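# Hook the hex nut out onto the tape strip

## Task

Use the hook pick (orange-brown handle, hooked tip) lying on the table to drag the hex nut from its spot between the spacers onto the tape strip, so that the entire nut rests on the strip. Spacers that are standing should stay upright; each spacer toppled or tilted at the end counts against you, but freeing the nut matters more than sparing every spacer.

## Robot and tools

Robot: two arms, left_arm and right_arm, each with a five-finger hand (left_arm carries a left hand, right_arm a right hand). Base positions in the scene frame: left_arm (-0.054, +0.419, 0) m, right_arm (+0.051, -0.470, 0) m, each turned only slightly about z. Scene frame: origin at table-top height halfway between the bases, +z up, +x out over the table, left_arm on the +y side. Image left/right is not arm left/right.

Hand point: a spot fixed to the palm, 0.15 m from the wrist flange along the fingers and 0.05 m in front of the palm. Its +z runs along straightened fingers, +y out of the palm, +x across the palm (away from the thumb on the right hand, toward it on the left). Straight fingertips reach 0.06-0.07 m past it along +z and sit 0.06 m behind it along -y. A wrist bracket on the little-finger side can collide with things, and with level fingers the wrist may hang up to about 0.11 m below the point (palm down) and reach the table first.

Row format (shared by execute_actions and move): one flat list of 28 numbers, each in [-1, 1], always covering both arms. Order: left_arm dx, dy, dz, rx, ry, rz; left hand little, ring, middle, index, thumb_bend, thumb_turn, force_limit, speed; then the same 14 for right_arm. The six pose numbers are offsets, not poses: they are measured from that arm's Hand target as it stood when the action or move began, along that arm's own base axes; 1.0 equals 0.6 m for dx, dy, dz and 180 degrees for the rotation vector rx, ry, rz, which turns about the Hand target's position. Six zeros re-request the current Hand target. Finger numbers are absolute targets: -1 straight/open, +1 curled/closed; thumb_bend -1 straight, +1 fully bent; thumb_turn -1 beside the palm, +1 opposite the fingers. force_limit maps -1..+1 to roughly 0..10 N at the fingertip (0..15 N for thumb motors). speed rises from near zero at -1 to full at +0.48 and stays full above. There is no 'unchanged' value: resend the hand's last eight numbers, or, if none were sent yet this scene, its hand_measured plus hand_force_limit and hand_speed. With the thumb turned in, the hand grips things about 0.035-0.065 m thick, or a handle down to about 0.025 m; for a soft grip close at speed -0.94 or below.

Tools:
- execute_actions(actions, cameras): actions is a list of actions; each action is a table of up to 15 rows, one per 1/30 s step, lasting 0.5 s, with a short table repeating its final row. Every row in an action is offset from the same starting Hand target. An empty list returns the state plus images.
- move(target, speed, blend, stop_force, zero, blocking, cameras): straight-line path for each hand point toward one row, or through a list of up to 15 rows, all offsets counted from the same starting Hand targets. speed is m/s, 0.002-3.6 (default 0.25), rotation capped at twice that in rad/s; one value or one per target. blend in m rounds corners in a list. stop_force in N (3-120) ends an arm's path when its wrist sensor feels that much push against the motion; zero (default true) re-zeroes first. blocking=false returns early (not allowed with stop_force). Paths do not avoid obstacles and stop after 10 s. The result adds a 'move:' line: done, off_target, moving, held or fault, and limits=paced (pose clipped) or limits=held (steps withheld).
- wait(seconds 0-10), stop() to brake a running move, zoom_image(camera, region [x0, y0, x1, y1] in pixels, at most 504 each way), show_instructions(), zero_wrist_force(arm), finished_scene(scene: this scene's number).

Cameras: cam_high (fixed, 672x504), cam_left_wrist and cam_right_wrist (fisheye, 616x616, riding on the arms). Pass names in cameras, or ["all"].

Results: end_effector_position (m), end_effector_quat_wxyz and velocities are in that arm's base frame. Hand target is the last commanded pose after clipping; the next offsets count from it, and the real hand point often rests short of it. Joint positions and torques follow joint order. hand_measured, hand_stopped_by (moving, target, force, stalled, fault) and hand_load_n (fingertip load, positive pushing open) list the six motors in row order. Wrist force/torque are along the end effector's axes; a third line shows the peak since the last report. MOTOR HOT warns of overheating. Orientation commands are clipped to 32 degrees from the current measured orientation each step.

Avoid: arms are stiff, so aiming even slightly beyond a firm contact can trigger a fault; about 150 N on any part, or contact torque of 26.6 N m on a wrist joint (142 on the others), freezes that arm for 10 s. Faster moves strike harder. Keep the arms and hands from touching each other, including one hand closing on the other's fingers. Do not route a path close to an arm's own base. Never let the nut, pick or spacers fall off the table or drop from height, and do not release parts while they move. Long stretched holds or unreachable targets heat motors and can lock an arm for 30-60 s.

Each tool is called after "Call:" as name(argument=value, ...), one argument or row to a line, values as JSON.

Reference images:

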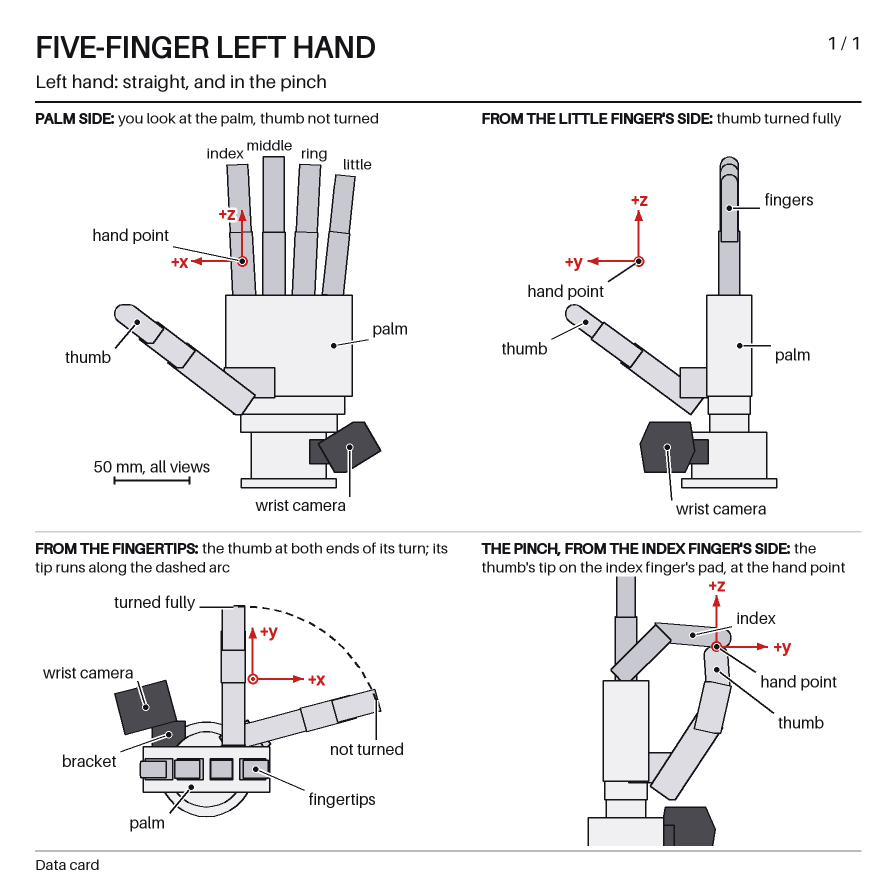

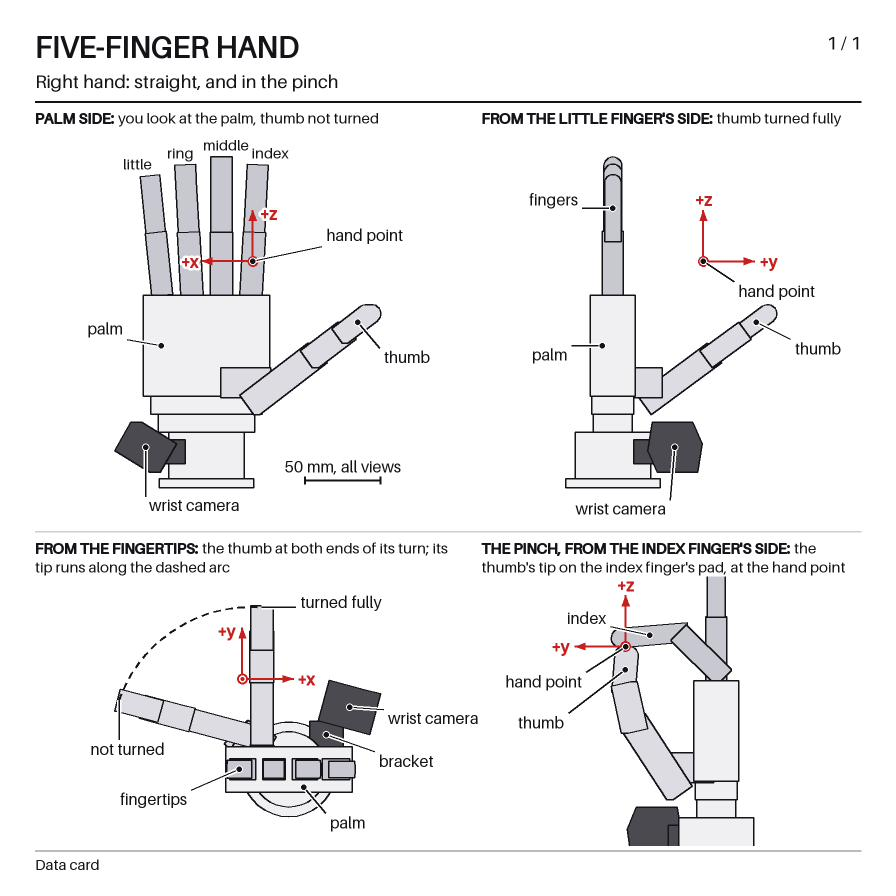

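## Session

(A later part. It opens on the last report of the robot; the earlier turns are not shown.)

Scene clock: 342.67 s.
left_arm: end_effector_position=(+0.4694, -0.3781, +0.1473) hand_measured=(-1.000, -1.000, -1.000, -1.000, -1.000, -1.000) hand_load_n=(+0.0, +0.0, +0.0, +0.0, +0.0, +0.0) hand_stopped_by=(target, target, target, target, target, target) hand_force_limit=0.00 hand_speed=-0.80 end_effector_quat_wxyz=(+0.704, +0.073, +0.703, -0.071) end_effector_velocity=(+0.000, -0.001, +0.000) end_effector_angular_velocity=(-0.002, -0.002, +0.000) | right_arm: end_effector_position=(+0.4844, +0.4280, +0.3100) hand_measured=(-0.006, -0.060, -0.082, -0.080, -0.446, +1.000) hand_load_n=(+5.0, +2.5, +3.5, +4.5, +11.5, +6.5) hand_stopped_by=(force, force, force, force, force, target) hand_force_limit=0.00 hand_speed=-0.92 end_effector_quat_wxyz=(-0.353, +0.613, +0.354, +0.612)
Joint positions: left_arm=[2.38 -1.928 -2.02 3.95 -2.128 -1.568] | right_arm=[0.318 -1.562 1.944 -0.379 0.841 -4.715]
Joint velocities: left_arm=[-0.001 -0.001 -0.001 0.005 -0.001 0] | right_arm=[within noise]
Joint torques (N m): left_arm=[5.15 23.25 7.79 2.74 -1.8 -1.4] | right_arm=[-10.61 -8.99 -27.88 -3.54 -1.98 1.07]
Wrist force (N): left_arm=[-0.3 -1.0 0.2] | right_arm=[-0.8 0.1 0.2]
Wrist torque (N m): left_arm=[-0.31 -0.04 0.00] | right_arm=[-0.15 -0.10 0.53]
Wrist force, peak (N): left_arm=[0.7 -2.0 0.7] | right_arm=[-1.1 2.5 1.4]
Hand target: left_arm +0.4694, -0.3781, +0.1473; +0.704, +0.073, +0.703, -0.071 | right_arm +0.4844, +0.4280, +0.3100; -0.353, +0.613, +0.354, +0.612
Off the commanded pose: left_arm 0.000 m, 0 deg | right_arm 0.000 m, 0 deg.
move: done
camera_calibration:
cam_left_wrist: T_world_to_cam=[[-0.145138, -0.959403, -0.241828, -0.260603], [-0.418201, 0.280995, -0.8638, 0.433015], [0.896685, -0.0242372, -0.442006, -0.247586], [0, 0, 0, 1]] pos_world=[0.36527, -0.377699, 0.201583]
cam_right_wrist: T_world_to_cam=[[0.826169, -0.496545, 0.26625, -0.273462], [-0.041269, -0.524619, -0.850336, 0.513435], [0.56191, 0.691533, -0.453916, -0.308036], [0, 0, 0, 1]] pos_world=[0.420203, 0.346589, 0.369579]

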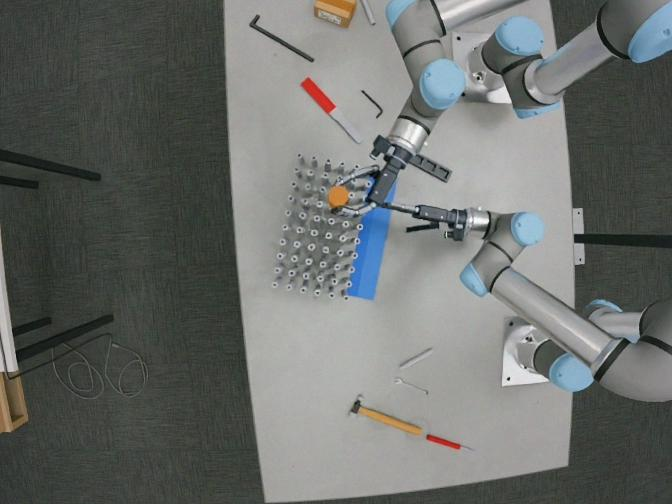

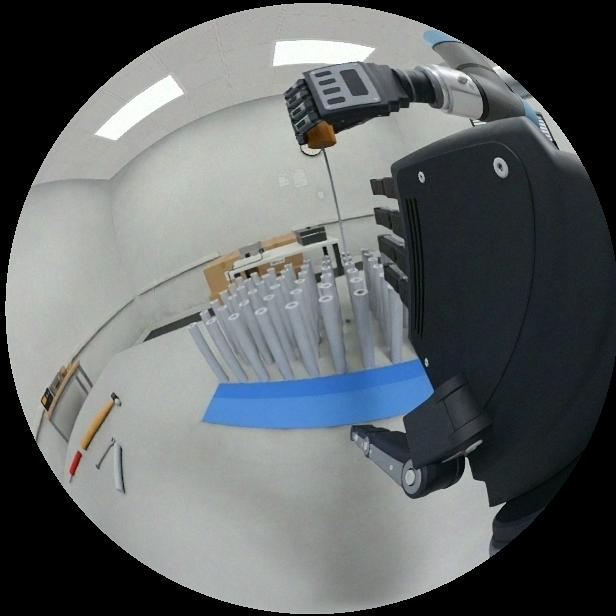

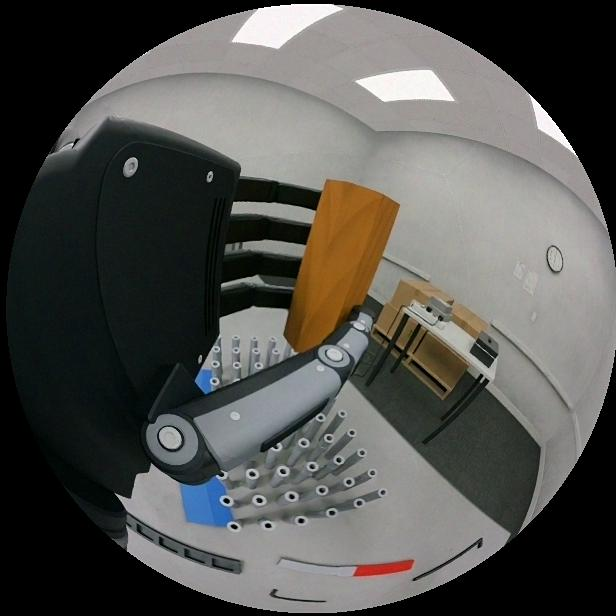

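Call:
move(
  target=[0,0,0,0,0,0,-1,-1,-1,-1,-1,-1,0,-0.8,-0.065,0.013,0.09,0,0,0,0.45,0.45,0.45,0.4,0.3,1,0.0,-0.92],
  speed=0.15,
  cameras=["cam_left_wrist"],
)

Call:
zoom_image(
  camera="cam_left_wrist",
  region=[320, 195, 370, 245],
)

Scene clock: 373.07 s.
left_arm: end_effector_position=(+0.4694, -0.3781, +0.1473) hand_measured=(-1.000, -1.000, -1.000, -1.000, -1.000, -1.000) hand_load_n=(+0.0, +0.0, +0.0, +0.0, +0.0, +0.0) hand_stopped_by=(target, target, target, target, target, target) hand_force_limit=0.00 hand_speed=-0.80 end_effector_quat_wxyz=(+0.704, +0.073, +0.703, -0.071) | right_arm: end_effector_position=(+0.4454, +0.4359, +0.3641) hand_measured=(-0.006, -0.060, -0.082, -0.080, -0.446, +1.000) hand_load_n=(+5.0, +2.5, +3.5, +4.0, +12.0, +6.5) hand_stopped_by=(force, force, force, force, force, target) hand_force_limit=0.00 hand_speed=-0.92 end_effector_quat_wxyz=(-0.353, +0.613, +0.354, +0.612)
Joint positions: left_arm=[2.38 -1.928 -2.02 3.95 -2.128 -1.568] | right_arm=[0.376 -1.666 1.898 -0.229 0.9 -4.714]
Joint torques (N m): left_arm=[10.45 25.9 7 0 -1.61 1.89] | right_arm=[-14.05 -17.2 -16.77 -0.01 -1.32 -2.21]
Wrist force (N): left_arm=[-0.1 -1.1 0.2] | right_arm=[-0.8 0.2 0.1]
Wrist torque (N m): left_arm=[-0.33 -0.06 0.01] | right_arm=[-0.12 -0.10 0.52]
Wrist force, peak (N): left_arm=[-0.3 -1.4 0.3] | right_arm=[-2.1 1.5 0.4]
Hand target: left_arm +0.4694, -0.3781, +0.1473; +0.704, +0.073, +0.703, -0.071 | right_arm +0.4454, +0.4358, +0.3640; -0.353, +0.613, +0.354, +0.612
Off the commanded pose: left_arm 0.000 m, 0 deg | right_arm 0.000 m, 0 deg.
move: done
camera_calibration:
cam_left_wrist: T_world_to_cam=[[-0.144895, -0.959413, -0.241933, -0.260698], [-0.418356, 0.280986, -0.863728, 0.432967], [0.896652, -0.0239361, -0.44209, -0.247488], [0, 0, 0, 1]] pos_world=[0.365271, -0.377699, 0.201482]
Images, in order (width x height): cam_left_wrist 616x616.

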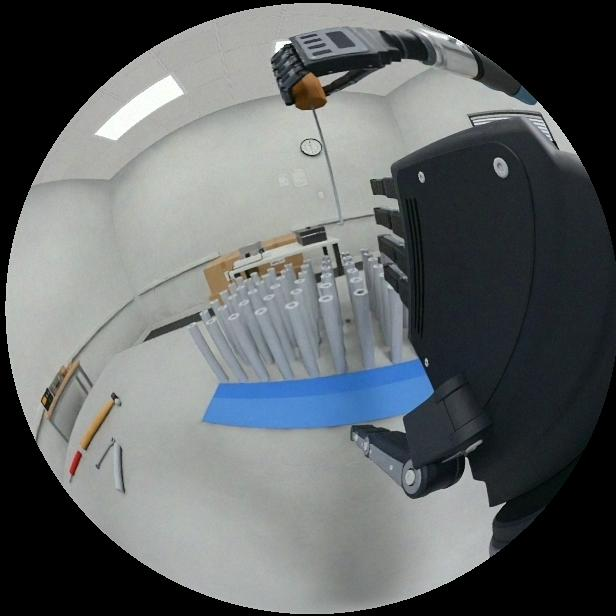

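Scaled by 10.080 from the camera's 616x616 image, which has a finer 880x880 frame.

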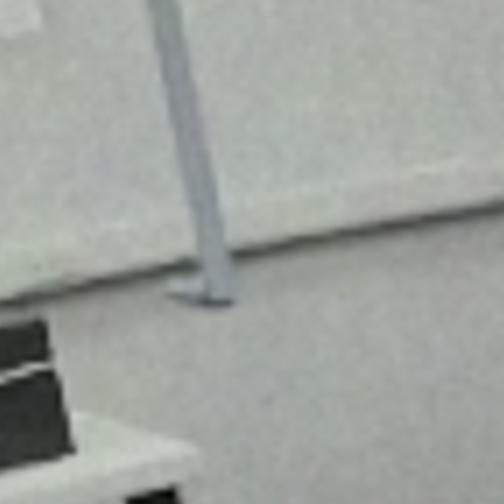

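Call:
move(
  target=[0,0,0,0,0,0,-1,-1,-1,-1,-1,-1,0,-0.8,0.167,-0.0128,-0.02,0,0,0,0.45,0.45,0.45,0.4,0.3,1,0.0,-0.92],
  speed=0.15,
  cameras=["cam_left_wrist"],
)

Call:
zoom_image(
  camera="cam_left_wrist",
  region=[310, 220, 390, 300],
)

Scene clock: 391.60 s.
left_arm: end_effector_position=(+0.4694, -0.3781, +0.1473) hand_measured=(-1.000, -1.000, -1.000, -1.000, -1.000, -1.000) hand_load_n=(+0.0, +0.0, +0.0, +0.0, +0.0, +0.0) hand_stopped_by=(target, target, target, target, target, target) hand_force_limit=0.00 hand_speed=-0.80 end_effector_quat_wxyz=(+0.704, +0.073, +0.703, -0.071) | right_arm: end_effector_position=(+0.5456, +0.4280, +0.3520) hand_measured=(-0.006, -0.060, -0.082, -0.080, -0.446, +1.000) hand_load_n=(+5.5, +2.0, +3.5, +4.0, +12.0, +6.0) hand_stopped_by=(force, force, force, force, force, target) hand_force_limit=0.00 hand_speed=-0.92 end_effector_quat_wxyz=(-0.353, +0.613, +0.354, +0.612)
Joint positions: left_arm=[2.38 -1.928 -2.02 3.95 -2.128 -1.568] | right_arm=[0.273 -1.473 1.737 -0.26 0.796 -4.715]
Joint torques (N m): left_arm=[12.86 29.55 9.4 -0.03 -0.42 0.12] | right_arm=[11.68 -19.53 -25.26 1.11 1.09 -2.05]
Wrist force (N): left_arm=[-0.4 -1.0 0.0] | right_arm=[-0.7 -0.1 0.1]
Wrist torque (N m): left_arm=[-0.31 -0.02 0.00] | right_arm=[-0.19 -0.11 0.54]
Wrist force, peak (N): left_arm=[-0.5 -1.3 0.2] | right_arm=[-1.0 1.7 0.9]
Hand target: left_arm +0.4694, -0.3781, +0.1473; +0.704, +0.073, +0.703, -0.071 | right_arm +0.5456, +0.4281, +0.3520; -0.353, +0.613, +0.354, +0.612
Off the commanded pose: left_arm 0.000 m, 0 deg | right_arm 0.000 m, 0 deg.
move: done
camera_calibration:
cam_left_wrist: T_world_to_cam=[[-0.144895, -0.959413, -0.241933, -0.260698], [-0.418356, 0.280986, -0.863728, 0.432967], [0.896652, -0.0239361, -0.44209, -0.247488], [0, 0, 0, 1]] pos_world=[0.365271, -0.377699, 0.201482]
Images, in order (width x height): cam_left_wrist 616x616.

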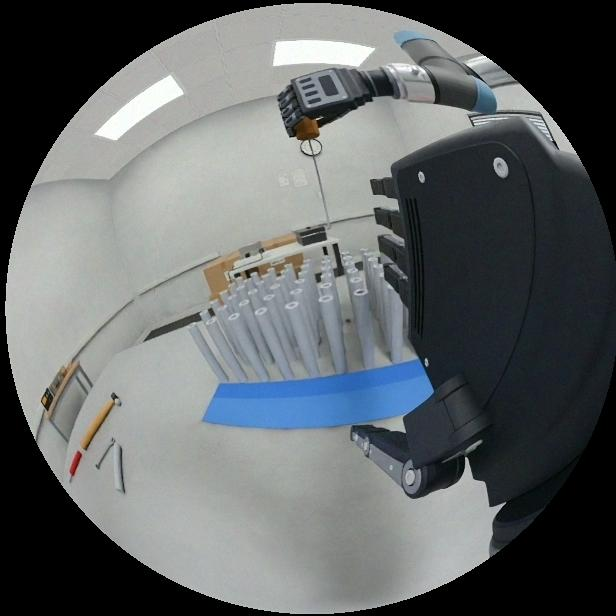

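Scaled by 6.300 from the camera's 616x616 image, which has a finer 880x880 frame.

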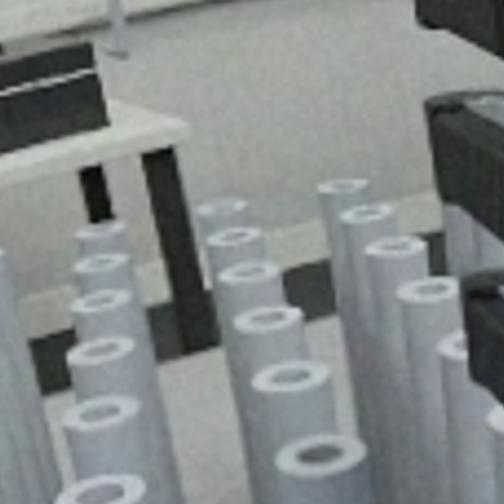

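Call:
move(
  target=[0,0,0,0,0,0,-1,-1,-1,-1,-1,-1,0,-0.8,0,0,-0.258,0,0,0,0.45,0.45,0.45,0.4,0.3,1,0.0,-0.92],
  speed=0.08,
  stop_force=4,
  cameras=["cam_left_wrist"],
)

Call:
zoom_image(
  camera="cam_left_wrist",
  region=[310, 270, 390, 350],
)

Scene clock: 404.63 s.
left_arm: end_effector_position=(+0.4694, -0.3781, +0.1473) hand_measured=(-1.000, -1.000, -1.000, -1.000, -1.000, -1.000) hand_load_n=(+0.0, +0.0, +0.0, +0.0, +0.0, +0.5) hand_stopped_by=(target, target, target, target, target, target) hand_force_limit=0.00 hand_speed=-0.80 end_effector_quat_wxyz=(+0.704, +0.073, +0.703, -0.071) | right_arm: end_effector_position=(+0.5456, +0.4281, +0.1972) hand_measured=(-0.006, -0.060, -0.082, -0.080, -0.446, +1.000) hand_load_n=(+5.0, +2.5, +3.5, +4.5, +12.0, +6.0) hand_stopped_by=(force, force, force, force, force, target) hand_force_limit=0.00 hand_speed=-0.92 end_effector_quat_wxyz=(-0.353, +0.613, +0.354, +0.612)
Joint positions: left_arm=[2.38 -1.928 -2.02 3.95 -2.128 -1.568] | right_arm=[0.273 -1.302 1.972 -0.667 0.796 -4.715]
Joint torques (N m): left_arm=[13.13 30.89 11.23 -0.17 1.18 -2.19] | right_arm=[-0.21 -39.49 -24.69 -3.4 1.22 2.06]
Wrist force (N): left_arm=[-0.3 -1.1 0.2] | right_arm=[-0.7 0.1 0.4]
Wrist torque (N m): left_arm=[-0.33 -0.04 0.01] | right_arm=[-0.16 -0.13 0.54]
Wrist force, peak (N): left_arm=[-0.2 -1.3 0.4] | right_arm=[-1.6 0.0 0.2]
Hand target: left_arm +0.4694, -0.3781, +0.1473; +0.704, +0.073, +0.703, -0.071 | right_arm +0.5456, +0.4281, +0.1972; -0.353, +0.613, +0.354, +0.612
Off the commanded pose: left_arm 0.000 m, 0 deg | right_arm 0.000 m, 0 deg.
move: done
camera_calibration:
cam_left_wrist: T_world_to_cam=[[-0.144895, -0.959413, -0.241933, -0.260698], [-0.418356, 0.280986, -0.863728, 0.432967], [0.896652, -0.0239361, -0.44209, -0.247488], [0, 0, 0, 1]] pos_world=[0.365271, -0.377699, 0.201482]
Images, in order (width x height): cam_left_wrist 616x616.

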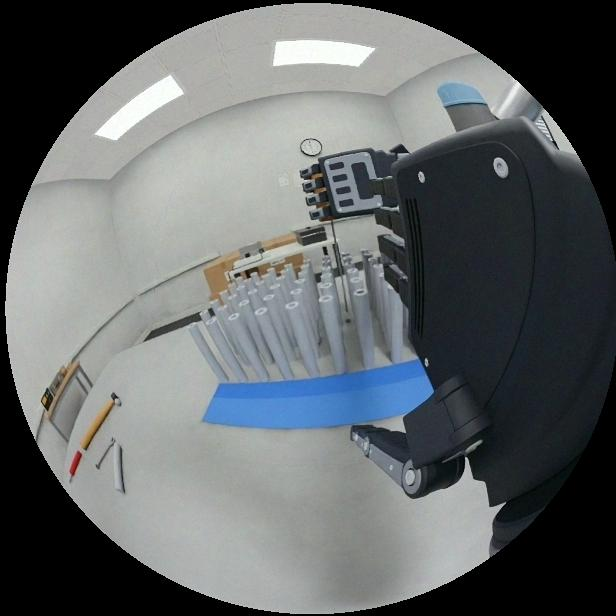

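Scaled by 6.300 from the camera's 616x616 image, which has a finer 880x880 frame.

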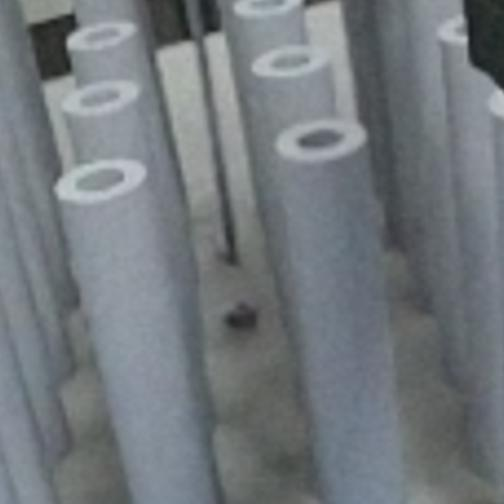

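Call:
move(
  target=[0,0,0,0,0,0,-1,-1,-1,-1,-1,-1,0,-0.8,0,0,-0.03,0,0,0,0.45,0.45,0.45,0.4,0.3,1,0.0,-0.92],
  speed=0.01,
  stop_force=3,
  cameras=["cam_left_wrist"],
)

Call:
zoom_image(
  camera="cam_left_wrist",
  region=[310, 270, 390, 350],
)

Scene clock: 411.37 s.
left_arm: end_effector_position=(+0.4694, -0.3781, +0.1473) hand_measured=(-1.000, -1.000, -1.000, -1.000, -1.000, -1.000) hand_load_n=(+0.0, +0.0, +0.0, +0.0, +0.0, +0.0) hand_stopped_by=(target, target, target, target, target, target) hand_force_limit=0.00 hand_speed=-0.80 end_effector_quat_wxyz=(+0.704, +0.073, +0.703, -0.071) | right_arm: end_effector_position=(+0.5456, +0.4281, +0.1846) hand_measured=(-0.006, -0.060, -0.082, -0.080, -0.446, +1.000) hand_load_n=(+4.0, +2.0, +4.0, +5.0, +11.5, +4.5) hand_stopped_by=(force, force, force, force, force, target) hand_force_limit=0.00 hand_speed=-0.92 end_effector_quat_wxyz=(-0.353, +0.613, +0.354, +0.612)
Joint positions: left_arm=[2.38 -1.928 -2.02 3.95 -2.128 -1.568] | right_arm=[0.273 -1.281 1.986 -0.701 0.796 -4.715]
Joint torques (N m): left_arm=[12.37 31.82 13.71 -0.05 1.05 -2.19] | right_arm=[-8.14 -40.34 -24.19 -0.82 1.62 0.49]
Wrist force (N): left_arm=[-0.2 -1.0 0.1] | right_arm=[-0.9 -0.1 -0.1]
Wrist torque (N m): left_arm=[-0.30 -0.05 0.01] | right_arm=[-0.17 -0.08 0.52]
Wrist force, peak (N): left_arm=[-0.3 -1.3 0.2] | right_arm=[3.6 0.2 0.2]
Hand target: left_arm +0.4694, -0.3781, +0.1473; +0.704, +0.073, +0.703, -0.071 | right_arm +0.5456, +0.4281, +0.1846; -0.353, +0.613, +0.354, +0.612 (not the last commanded pose)
Off the commanded pose: left_arm 0.000 m, 0 deg | right_arm 0.005 m, 0 deg.
move: contact (right_arm)
camera_calibration:
cam_left_wrist: T_world_to_cam=[[-0.144895, -0.959413, -0.241933, -0.260698], [-0.418356, 0.280986, -0.863728, 0.432967], [0.896652, -0.0239361, -0.44209, -0.247488], [0, 0, 0, 1]] pos_world=[0.365271, -0.377699, 0.201482]
Images, in order (width x height): cam_left_wrist 616x616.

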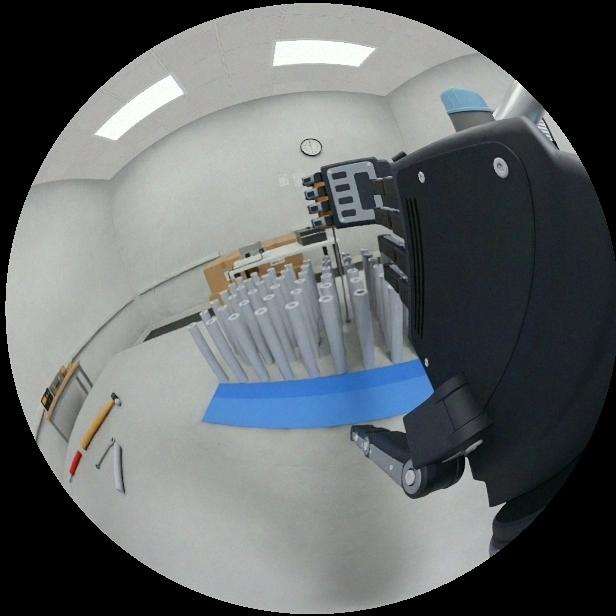

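Scaled by 6.300 from the camera's 616x616 image, which has a finer 880x880 frame.

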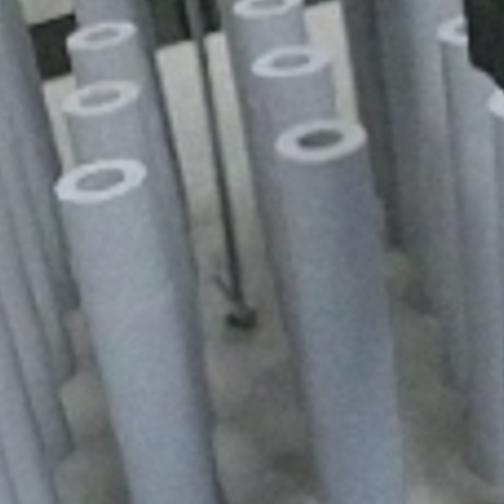

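Call:
move(
  target=[
    [0,0,0,0,0,0,-1,-1,-1,-1,-1,-1,0,-0.8,0.0,0.0,0.02,0,0,0,0.45,0.45,0.45,0.4,0.3,1,0.0,-0.92],
    [0,0,0,0,0,0,-1,-1,-1,-1,-1,-1,0,-0.8,0.0175,-0.0113,0.02,0,0,0.15,0.45,0.45,0.45,0.4,0.3,1,0.0,-0.92],
  ],
  speed=0.05,
  cameras=["cam_left_wrist","cam_high"],
)

Call:
zoom_image(
  camera="cam_left_wrist",
  region=[330, 290, 370, 330],
)

Scene clock: 438.17 s.
left_arm: end_effector_position=(+0.4694, -0.3781, +0.1473) hand_measured=(-1.000, -1.000, -1.000, -1.000, -1.000, -1.000) hand_load_n=(+0.0, +0.0, +0.0, +0.0, +0.0, +0.0) hand_stopped_by=(target, target, target, target, target, target) hand_force_limit=0.00 hand_speed=-0.80 end_effector_quat_wxyz=(+0.704, +0.073, +0.703, -0.071) | right_arm: end_effector_position=(+0.5563, +0.4212, +0.1965) hand_measured=(-0.006, -0.060, -0.082, -0.080, -0.446, +1.000) hand_load_n=(+4.0, +2.0, +3.5, +5.0, +11.5, +4.5) hand_stopped_by=(force, force, force, force, force, target) hand_force_limit=0.00 hand_speed=-0.92 end_effector_quat_wxyz=(+0.486, -0.514, -0.487, -0.512)
Joint positions: left_arm=[2.38 -1.928 -2.02 3.95 -2.128 -1.568] | right_arm=[0.084 -1.147 1.749 -0.583 0.137 -4.732]
Joint torques (N m): left_arm=[12.24 31.32 16.45 -0.16 1.25 -2.22] | right_arm=[8.74 -44.09 -9.13 1.84 1.87 -1.88]
Wrist force (N): left_arm=[-0.2 -1.0 0.0] | right_arm=[-0.6 -0.1 0.4]
Wrist torque (N m): left_arm=[-0.31 -0.06 0.01] | right_arm=[-0.19 -0.14 0.55]
Wrist force, peak (N): left_arm=[-0.3 -1.3 0.2] | right_arm=[-1.1 -0.2 0.6]
Hand target: left_arm +0.4694, -0.3781, +0.1473; +0.704, +0.073, +0.703, -0.071 | right_arm +0.5561, +0.4213, +0.1966; +0.486, -0.514, -0.487, -0.512
Off the commanded pose: left_arm 0.000 m, 0 deg | right_arm 0.000 m, 0 deg.
move: done
camera_calibration:
cam_left_wrist: T_world_to_cam=[[-0.144895, -0.959413, -0.241933, -0.260698], [-0.418356, 0.280986, -0.863728, 0.432967], [0.896652, -0.0239361, -0.44209, -0.247488], [0, 0, 0, 1]] pos_world=[0.365271, -0.377699, 0.201482]
Images, in order (width x height): cam_high 672x504, cam_left_wrist 616x616.

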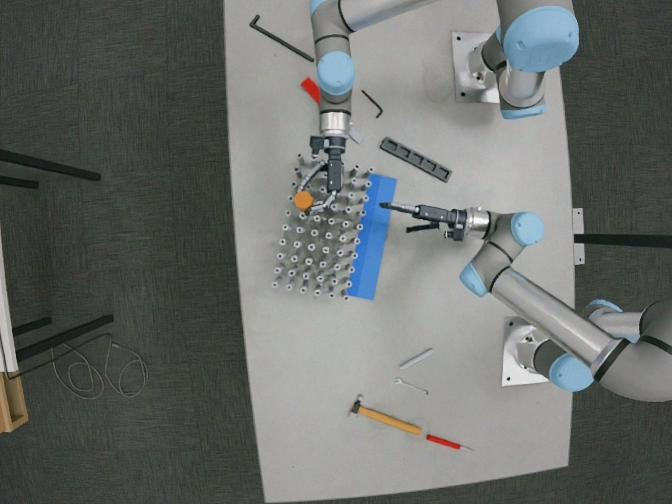

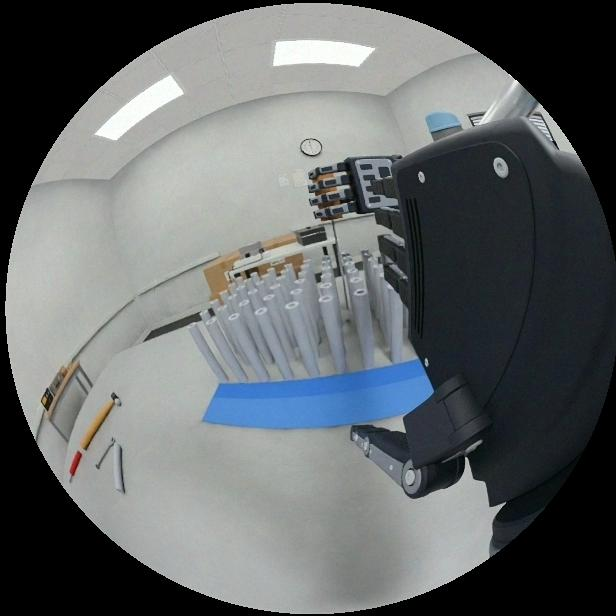

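Scaled by 12.600 from the camera's 616x616 image, which has a finer 880x880 frame.

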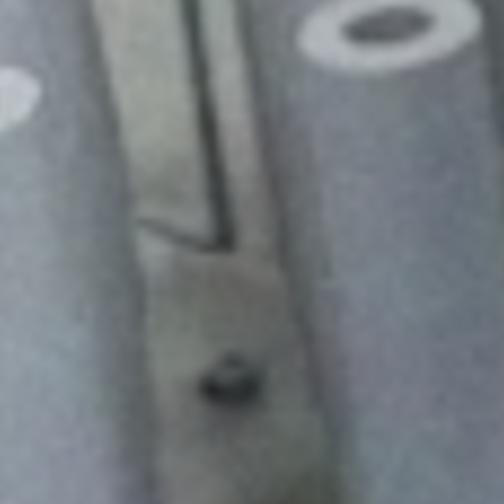

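Call:
zoom_image(
  camera="cam_left_wrist",
  region=[290, 190, 410, 330],
)

Scaled by 3.600 from the camera's 616x616 image, which has a finer 880x880 frame.

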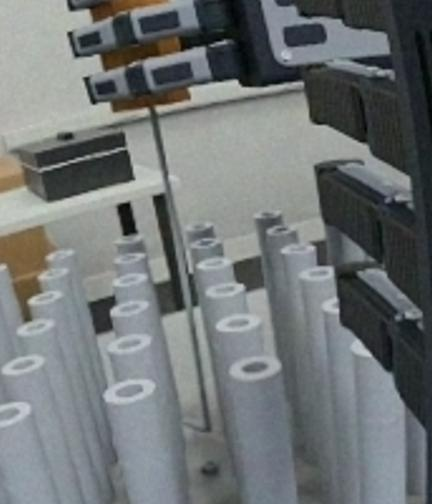

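Call:
move(
  target=[0,0,0,0,0,0,-1,-1,-1,-1,-1,-1,0,-0.8,-0.0013,0.0092,0.0,-0.0118,-0.0009,0.1833,0.45,0.45,0.45,0.4,0.3,1,0.0,-0.92],
  speed=0.05,
  cameras=["cam_left_wrist","cam_high"],
)

Call:
zoom_image(
  camera="cam_left_wrist",
  region=[330, 290, 370, 330],
)

Call:
zoom_image(
  camera="cam_left_wrist",
  region=[290, 190, 410, 330],
)

Scene clock: 483.93 s.
left_arm: end_effector_position=(+0.4694, -0.3781, +0.1473) hand_measured=(-1.000, -1.000, -1.000, -1.000, -1.000, -1.000) hand_load_n=(+0.0, +0.0, +0.0, +0.0, +0.0, +0.0) hand_stopped_by=(target, target, target, target, target, target) hand_force_limit=0.00 hand_speed=-0.80 end_effector_quat_wxyz=(+0.704, +0.073, +0.703, -0.071) | right_arm: end_effector_position=(+0.5552, +0.4269, +0.1965) hand_measured=(-0.006, -0.060, -0.082, -0.080, -0.446, +1.000) hand_load_n=(+4.0, +2.0, +4.0, +5.0, +11.5, +4.5) hand_stopped_by=(force, force, force, force, force, target) hand_force_limit=0.00 hand_speed=-0.92 end_effector_quat_wxyz=(+0.602, -0.362, -0.623, -0.345) end_effector_velocity=(+0.000, +0.000, +0.000) end_effector_angular_velocity=(+0.001, -0.001, -0.005)
Joint positions: left_arm=[2.38 -1.928 -2.02 3.95 -2.128 -1.568] | right_arm=[0.076 -0.882 1.285 -0.492 -0.45 -4.626]
Joint velocities: left_arm=[within noise] | right_arm=[0 -0.002 0.004 -0.003 0.005 0]
Joint torques (N m): left_arm=[12.01 31.21 19.61 -0.1 1.21 -2.1] | right_arm=[4.27 -55.98 -10.74 -1.87 2.02 -1.92]
Wrist force (N): left_arm=[-0.5 -1.1 0.1] | right_arm=[-0.6 -0.2 0.3]
Wrist torque (N m): left_arm=[-0.32 -0.01 -0.01] | right_arm=[-0.19 -0.14 0.55]
Wrist force, peak (N): left_arm=[-0.4 -1.4 0.3] | right_arm=[-1.1 0.3 0.6]
Hand target: left_arm +0.4694, -0.3781, +0.1473; +0.704, +0.073, +0.703, -0.071 | right_arm +0.5553, +0.4268, +0.1966; +0.601, -0.362, -0.623, -0.345
Off the commanded pose: left_arm 0.000 m, 0 deg | right_arm 0.000 m, 0 deg.
move: done
camera_calibration:
cam_left_wrist: T_world_to_cam=[[-0.144895, -0.959413, -0.241933, -0.260698], [-0.418356, 0.280986, -0.863728, 0.432967], [0.896652, -0.0239361, -0.44209, -0.247488], [0, 0, 0, 1]] pos_world=[0.365271, -0.377699, 0.201482]
Images, in order (width x height): cam_high 672x504, cam_left_wrist 616x616.

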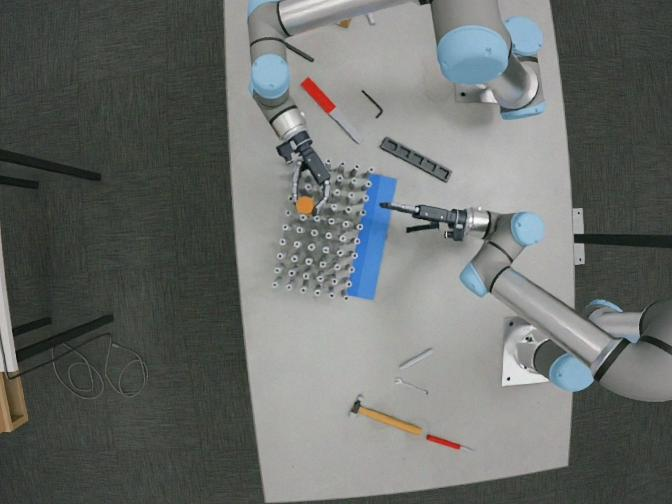

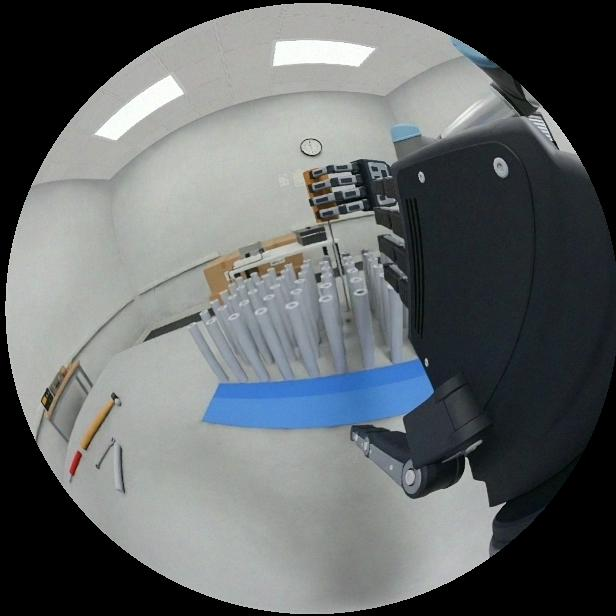

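Scaled by 12.600 from the camera's 616x616 image, which has a finer 880x880 frame.

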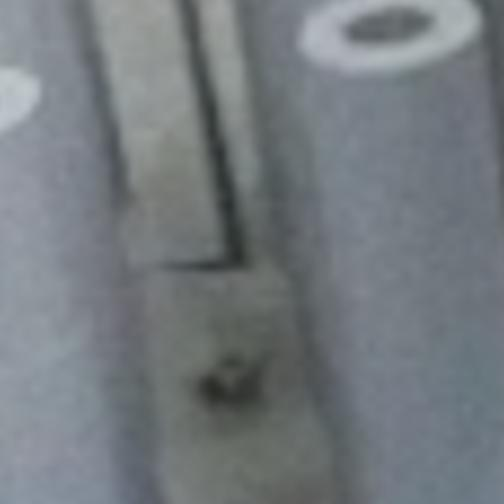

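Scaled by 3.600 from the camera's 616x616 image, which has a finer 880x880 frame.

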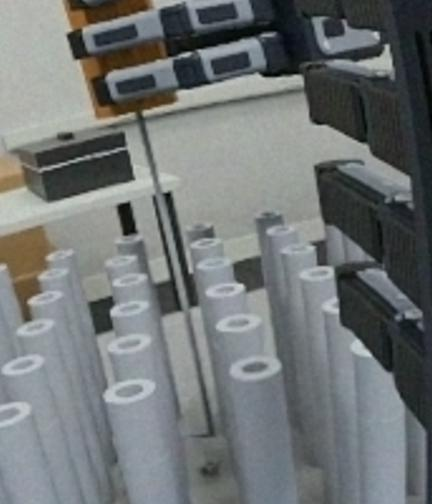

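Call:
move(
  target=[0,0,0,0,0,0,-1,-1,-1,-1,-1,-1,0,-0.8,-0.0003,-0.0008,-0.0202,0,0,0,0.45,0.45,0.45,0.4,0.3,1,0.0,-0.92],
  speed=0.02,
  stop_force=3,
  cameras=["cam_left_wrist"],
)

Call:
zoom_image(
  camera="cam_left_wrist",
  region=[330, 290, 370, 330],
)

Scene clock: 496.73 s.
left_arm: end_effector_position=(+0.4694, -0.3781, +0.1473) hand_measured=(-1.000, -1.000, -1.000, -1.000, -1.000, -1.000) hand_load_n=(+0.0, +0.0, +0.0, +0.0, +0.0, +0.0) hand_stopped_by=(target, target, target, target, target, target) hand_force_limit=0.00 hand_speed=-0.80 end_effector_quat_wxyz=(+0.704, +0.073, +0.703, -0.071) | right_arm: end_effector_position=(+0.5552, +0.4264, +0.1849) hand_measured=(-0.006, -0.060, -0.082, -0.080, -0.446, +1.000) hand_load_n=(+3.0, +1.5, +4.0, +5.5, +11.5, +3.0) hand_stopped_by=(force, force, force, force, force, target) hand_force_limit=0.00 hand_speed=-0.92 end_effector_quat_wxyz=(+0.601, -0.362, -0.623, -0.345)
Joint positions: left_arm=[2.38 -1.928 -2.02 3.95 -2.128 -1.568] | right_arm=[0.075 -0.871 1.299 -0.517 -0.45 -4.626]
Joint torques (N m): left_arm=[11.23 31.28 22.2 -0.18 1.06 -2.19] | right_arm=[-5.52 -55.45 -26.04 3 -0.25 1.26]
Wrist force (N): left_arm=[-0.3 -1.2 0.1] | right_arm=[-1.0 0.1 0.4]
Wrist torque (N m): left_arm=[-0.34 -0.03 0.01] | right_arm=[-0.16 -0.09 0.53]
Wrist force, peak (N): left_arm=[-0.1 -1.3 0.4] | right_arm=[5.2 0.0 0.0]
Hand target: left_arm +0.4694, -0.3781, +0.1473; +0.704, +0.073, +0.703, -0.071 | right_arm +0.5551, +0.4264, +0.1849; +0.601, -0.362, -0.623, -0.345
Off the commanded pose: left_arm 0.000 m, 0 deg | right_arm 0.000 m, 0 deg.
move: contact (right_arm)
camera_calibration:
cam_left_wrist: T_world_to_cam=[[-0.144895, -0.959413, -0.241933, -0.260698], [-0.418356, 0.280986, -0.863728, 0.432967], [0.896652, -0.0239361, -0.44209, -0.247488], [0, 0, 0, 1]] pos_world=[0.365271, -0.377699, 0.201482]
Images, in order (width x height): cam_left_wrist 616x616.

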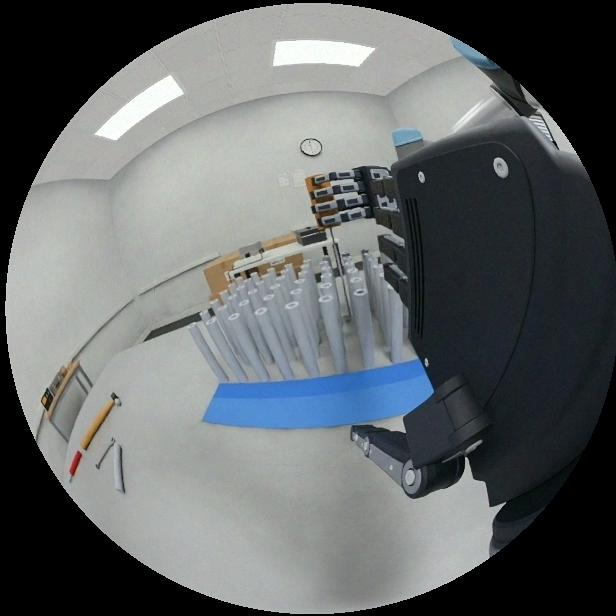

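Scaled by 12.600 from the camera's 616x616 image, which has a finer 880x880 frame.

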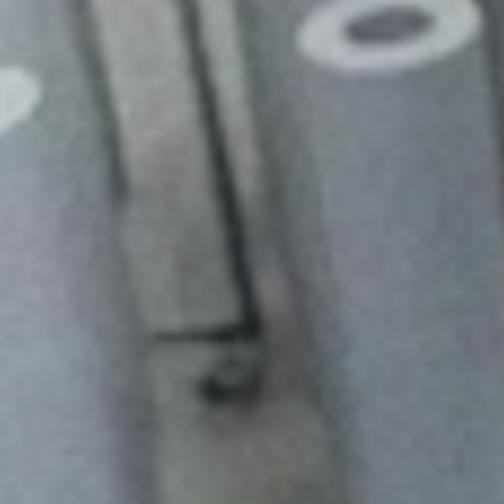

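Call:
move(
  target=[0,0,0,0,0,0,-1,-1,-1,-1,-1,-1,0,-0.8,-0.0492,0.0088,0.0013,0,0,0,0.45,0.45,0.45,0.4,0.3,1,0.0,-0.92],
  speed=0.03,
  stop_force=5,
  cameras=["cam_left_wrist"],
)

Call:
zoom_image(
  camera="cam_left_wrist",
  region=[330, 300, 370, 340],
)

Scene clock: 505.27 s.
left_arm: end_effector_position=(+0.4694, -0.3781, +0.1473) hand_measured=(-1.000, -1.000, -1.000, -1.000, -1.000, -1.000) hand_load_n=(+0.0, +0.0, +0.0, +0.0, +0.0, +0.0) hand_stopped_by=(target, target, target, target, target, target) hand_force_limit=0.00 hand_speed=-0.80 end_effector_quat_wxyz=(+0.704, +0.073, +0.703, -0.071) | right_arm: end_effector_position=(+0.5256, +0.4317, +0.1856) hand_measured=(-0.006, -0.060, -0.082, -0.080, -0.446, +1.000) hand_load_n=(+3.5, +1.5, +4.0, +5.5, +11.5, +3.0) hand_stopped_by=(force, force, force, force, force, target) hand_force_limit=0.00 hand_speed=-0.92 end_effector_quat_wxyz=(+0.601, -0.362, -0.623, -0.345)
Joint positions: left_arm=[2.38 -1.928 -2.02 3.95 -2.128 -1.568] | right_arm=[0.087 -0.932 1.403 -0.562 -0.438 -4.624]
Joint torques (N m): left_arm=[12.03 30.53 23.39 -0.23 1.27 -2.2] | right_arm=[-13.32 -30.37 -25.35 2.91 -1.59 -0.28]
Wrist force (N): left_arm=[-0.3 -1.1 0.3] | right_arm=[-0.7 -0.4 0.2]
Wrist torque (N m): left_arm=[-0.34 -0.03 0.01] | right_arm=[-0.21 -0.13 0.42]
Wrist force, peak (N): left_arm=[-0.5 -1.3 0.1] | right_arm=[-0.9 -0.6 0.5]
Hand target: left_arm +0.4694, -0.3781, +0.1473; +0.704, +0.073, +0.703, -0.071 | right_arm +0.5256, +0.4317, +0.1856; +0.601, -0.362, -0.623, -0.345
Off the commanded pose: left_arm 0.000 m, 0 deg | right_arm 0.000 m, 0 deg.
move: done
camera_calibration:
cam_left_wrist: T_world_to_cam=[[-0.144895, -0.959413, -0.241933, -0.260698], [-0.418356, 0.280986, -0.863728, 0.432967], [0.896652, -0.0239361, -0.44209, -0.247488], [0, 0, 0, 1]] pos_world=[0.365271, -0.377699, 0.201482]
Images, in order (width x height): cam_left_wrist 616x616.

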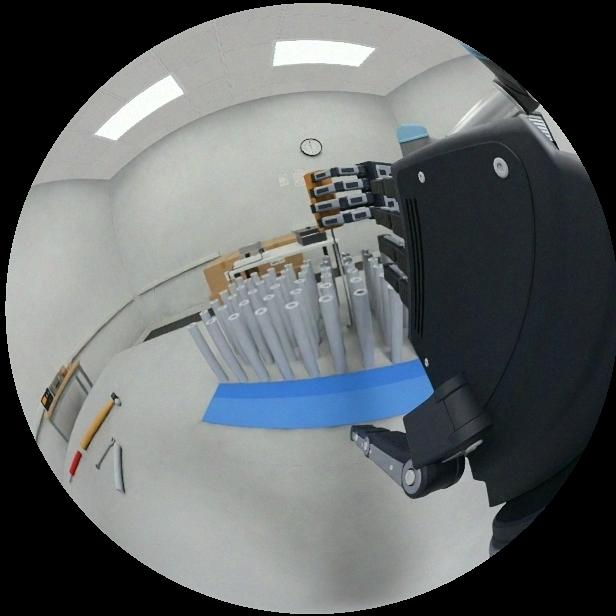

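Scaled by 12.600 from the camera's 616x616 image, which has a finer 880x880 frame.

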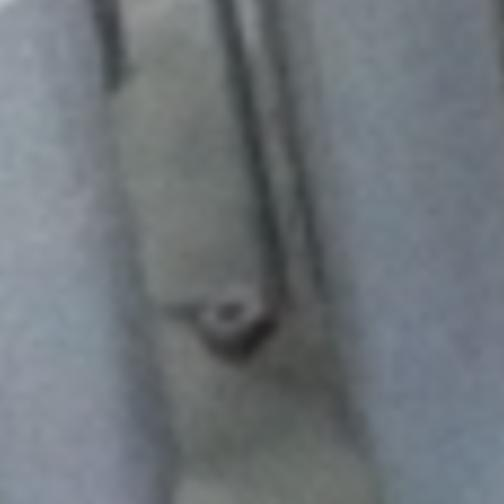

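Call:
move(
  target=[0,0,0,0,0,0,-1,-1,-1,-1,-1,-1,0,-0.8,-0.0489,0.0105,0,0,0,0,0.45,0.45,0.45,0.4,0.3,1,0.0,-0.92],
  speed=0.03,
  stop_force=5,
  cameras=["cam_left_wrist","cam_high"],
)

Call:
zoom_image(
  camera="cam_left_wrist",
  region=[330, 300, 370, 340],
)

Call:
zoom_image(
  camera="cam_left_wrist",
  region=[290, 190, 410, 370],
)

Scene clock: 512.73 s.
left_arm: end_effector_position=(+0.4694, -0.3781, +0.1473) hand_measured=(-1.000, -1.000, -1.000, -1.000, -1.000, -1.000) hand_load_n=(+0.0, +0.0, +0.0, +0.0, +0.0, +0.0) hand_stopped_by=(target, target, target, target, target, target) hand_force_limit=0.00 hand_speed=-0.80 end_effector_quat_wxyz=(+0.704, +0.073, +0.703, -0.071) | right_arm: end_effector_position=(+0.4963, +0.4380, +0.1856) hand_measured=(-0.006, -0.060, -0.082, -0.080, -0.446, +1.000) hand_load_n=(+3.5, +1.5, +4.0, +5.5, +11.5, +3.0) hand_stopped_by=(force, force, force, force, force, target) hand_force_limit=0.00 hand_speed=-0.92 end_effector_quat_wxyz=(+0.601, -0.362, -0.623, -0.345)
Joint positions: left_arm=[2.38 -1.928 -2.02 3.95 -2.128 -1.568] | right_arm=[0.102 -0.988 1.499 -0.605 -0.423 -4.62]
Joint torques (N m): left_arm=[10.82 31.2 22.38 -0.2 1.16 -2.21] | right_arm=[-14.33 -27.29 -24.56 2.95 -1.62 -0.24]
Wrist force (N): left_arm=[-0.4 -1.0 0.2] | right_arm=[-0.9 0.0 0.4]
Wrist torque (N m): left_arm=[-0.32 -0.02 0.00] | right_arm=[-0.16 -0.09 0.41]
Wrist force, peak (N): left_arm=[-0.3 -1.4 0.3] | right_arm=[-1.0 -0.2 0.5]
Hand target: left_arm +0.4694, -0.3781, +0.1473; +0.704, +0.073, +0.703, -0.071 | right_arm +0.4963, +0.4380, +0.1856; +0.601, -0.362, -0.623, -0.345
Off the commanded pose: left_arm 0.000 m, 0 deg | right_arm 0.000 m, 0 deg.
move: done
camera_calibration:
cam_left_wrist: T_world_to_cam=[[-0.144895, -0.959413, -0.241933, -0.260698], [-0.418356, 0.280986, -0.863728, 0.432967], [0.896652, -0.0239361, -0.44209, -0.247488], [0, 0, 0, 1]] pos_world=[0.365271, -0.377699, 0.201482]
Images, in order (width x height): cam_high 672x504, cam_left_wrist 616x616.

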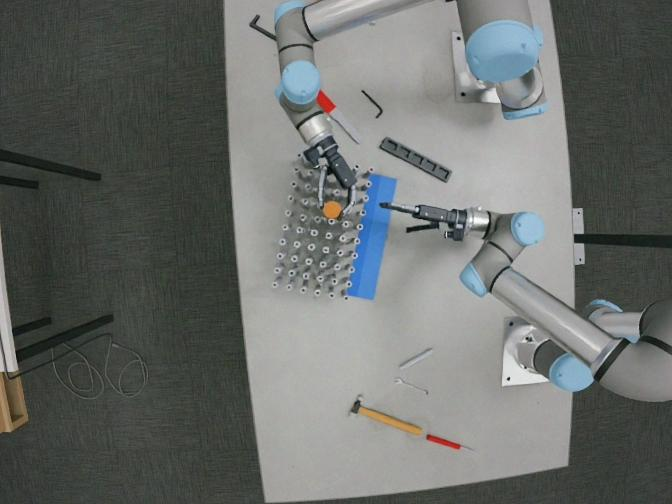

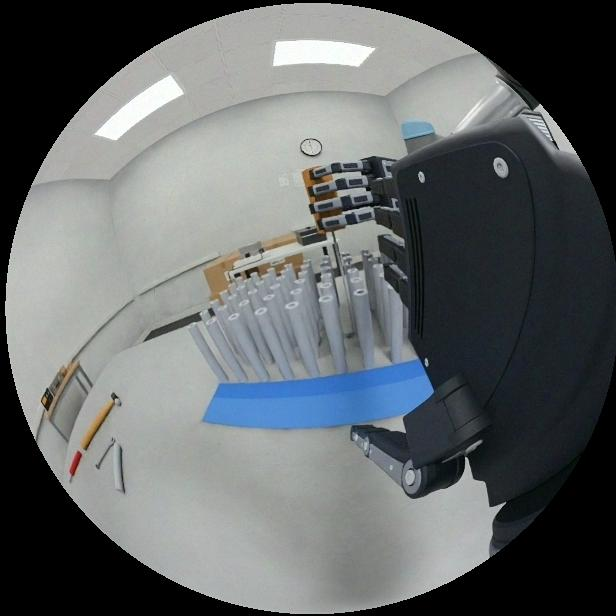

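Scaled by 12.600 from the camera's 616x616 image, which has a finer 880x880 frame.

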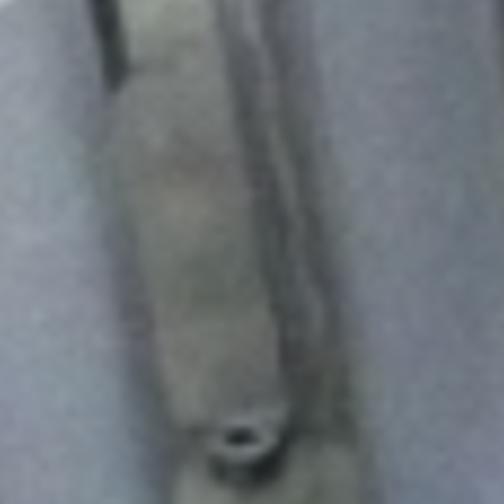

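Scaled by 2.800 from the camera's 616x616 image, which has a finer 880x880 frame.

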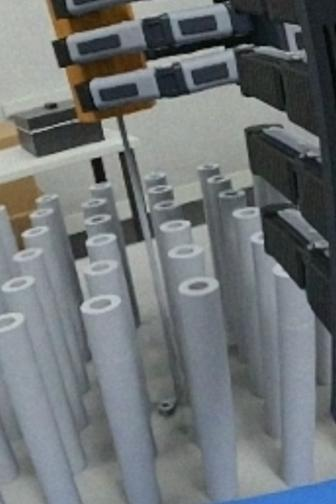

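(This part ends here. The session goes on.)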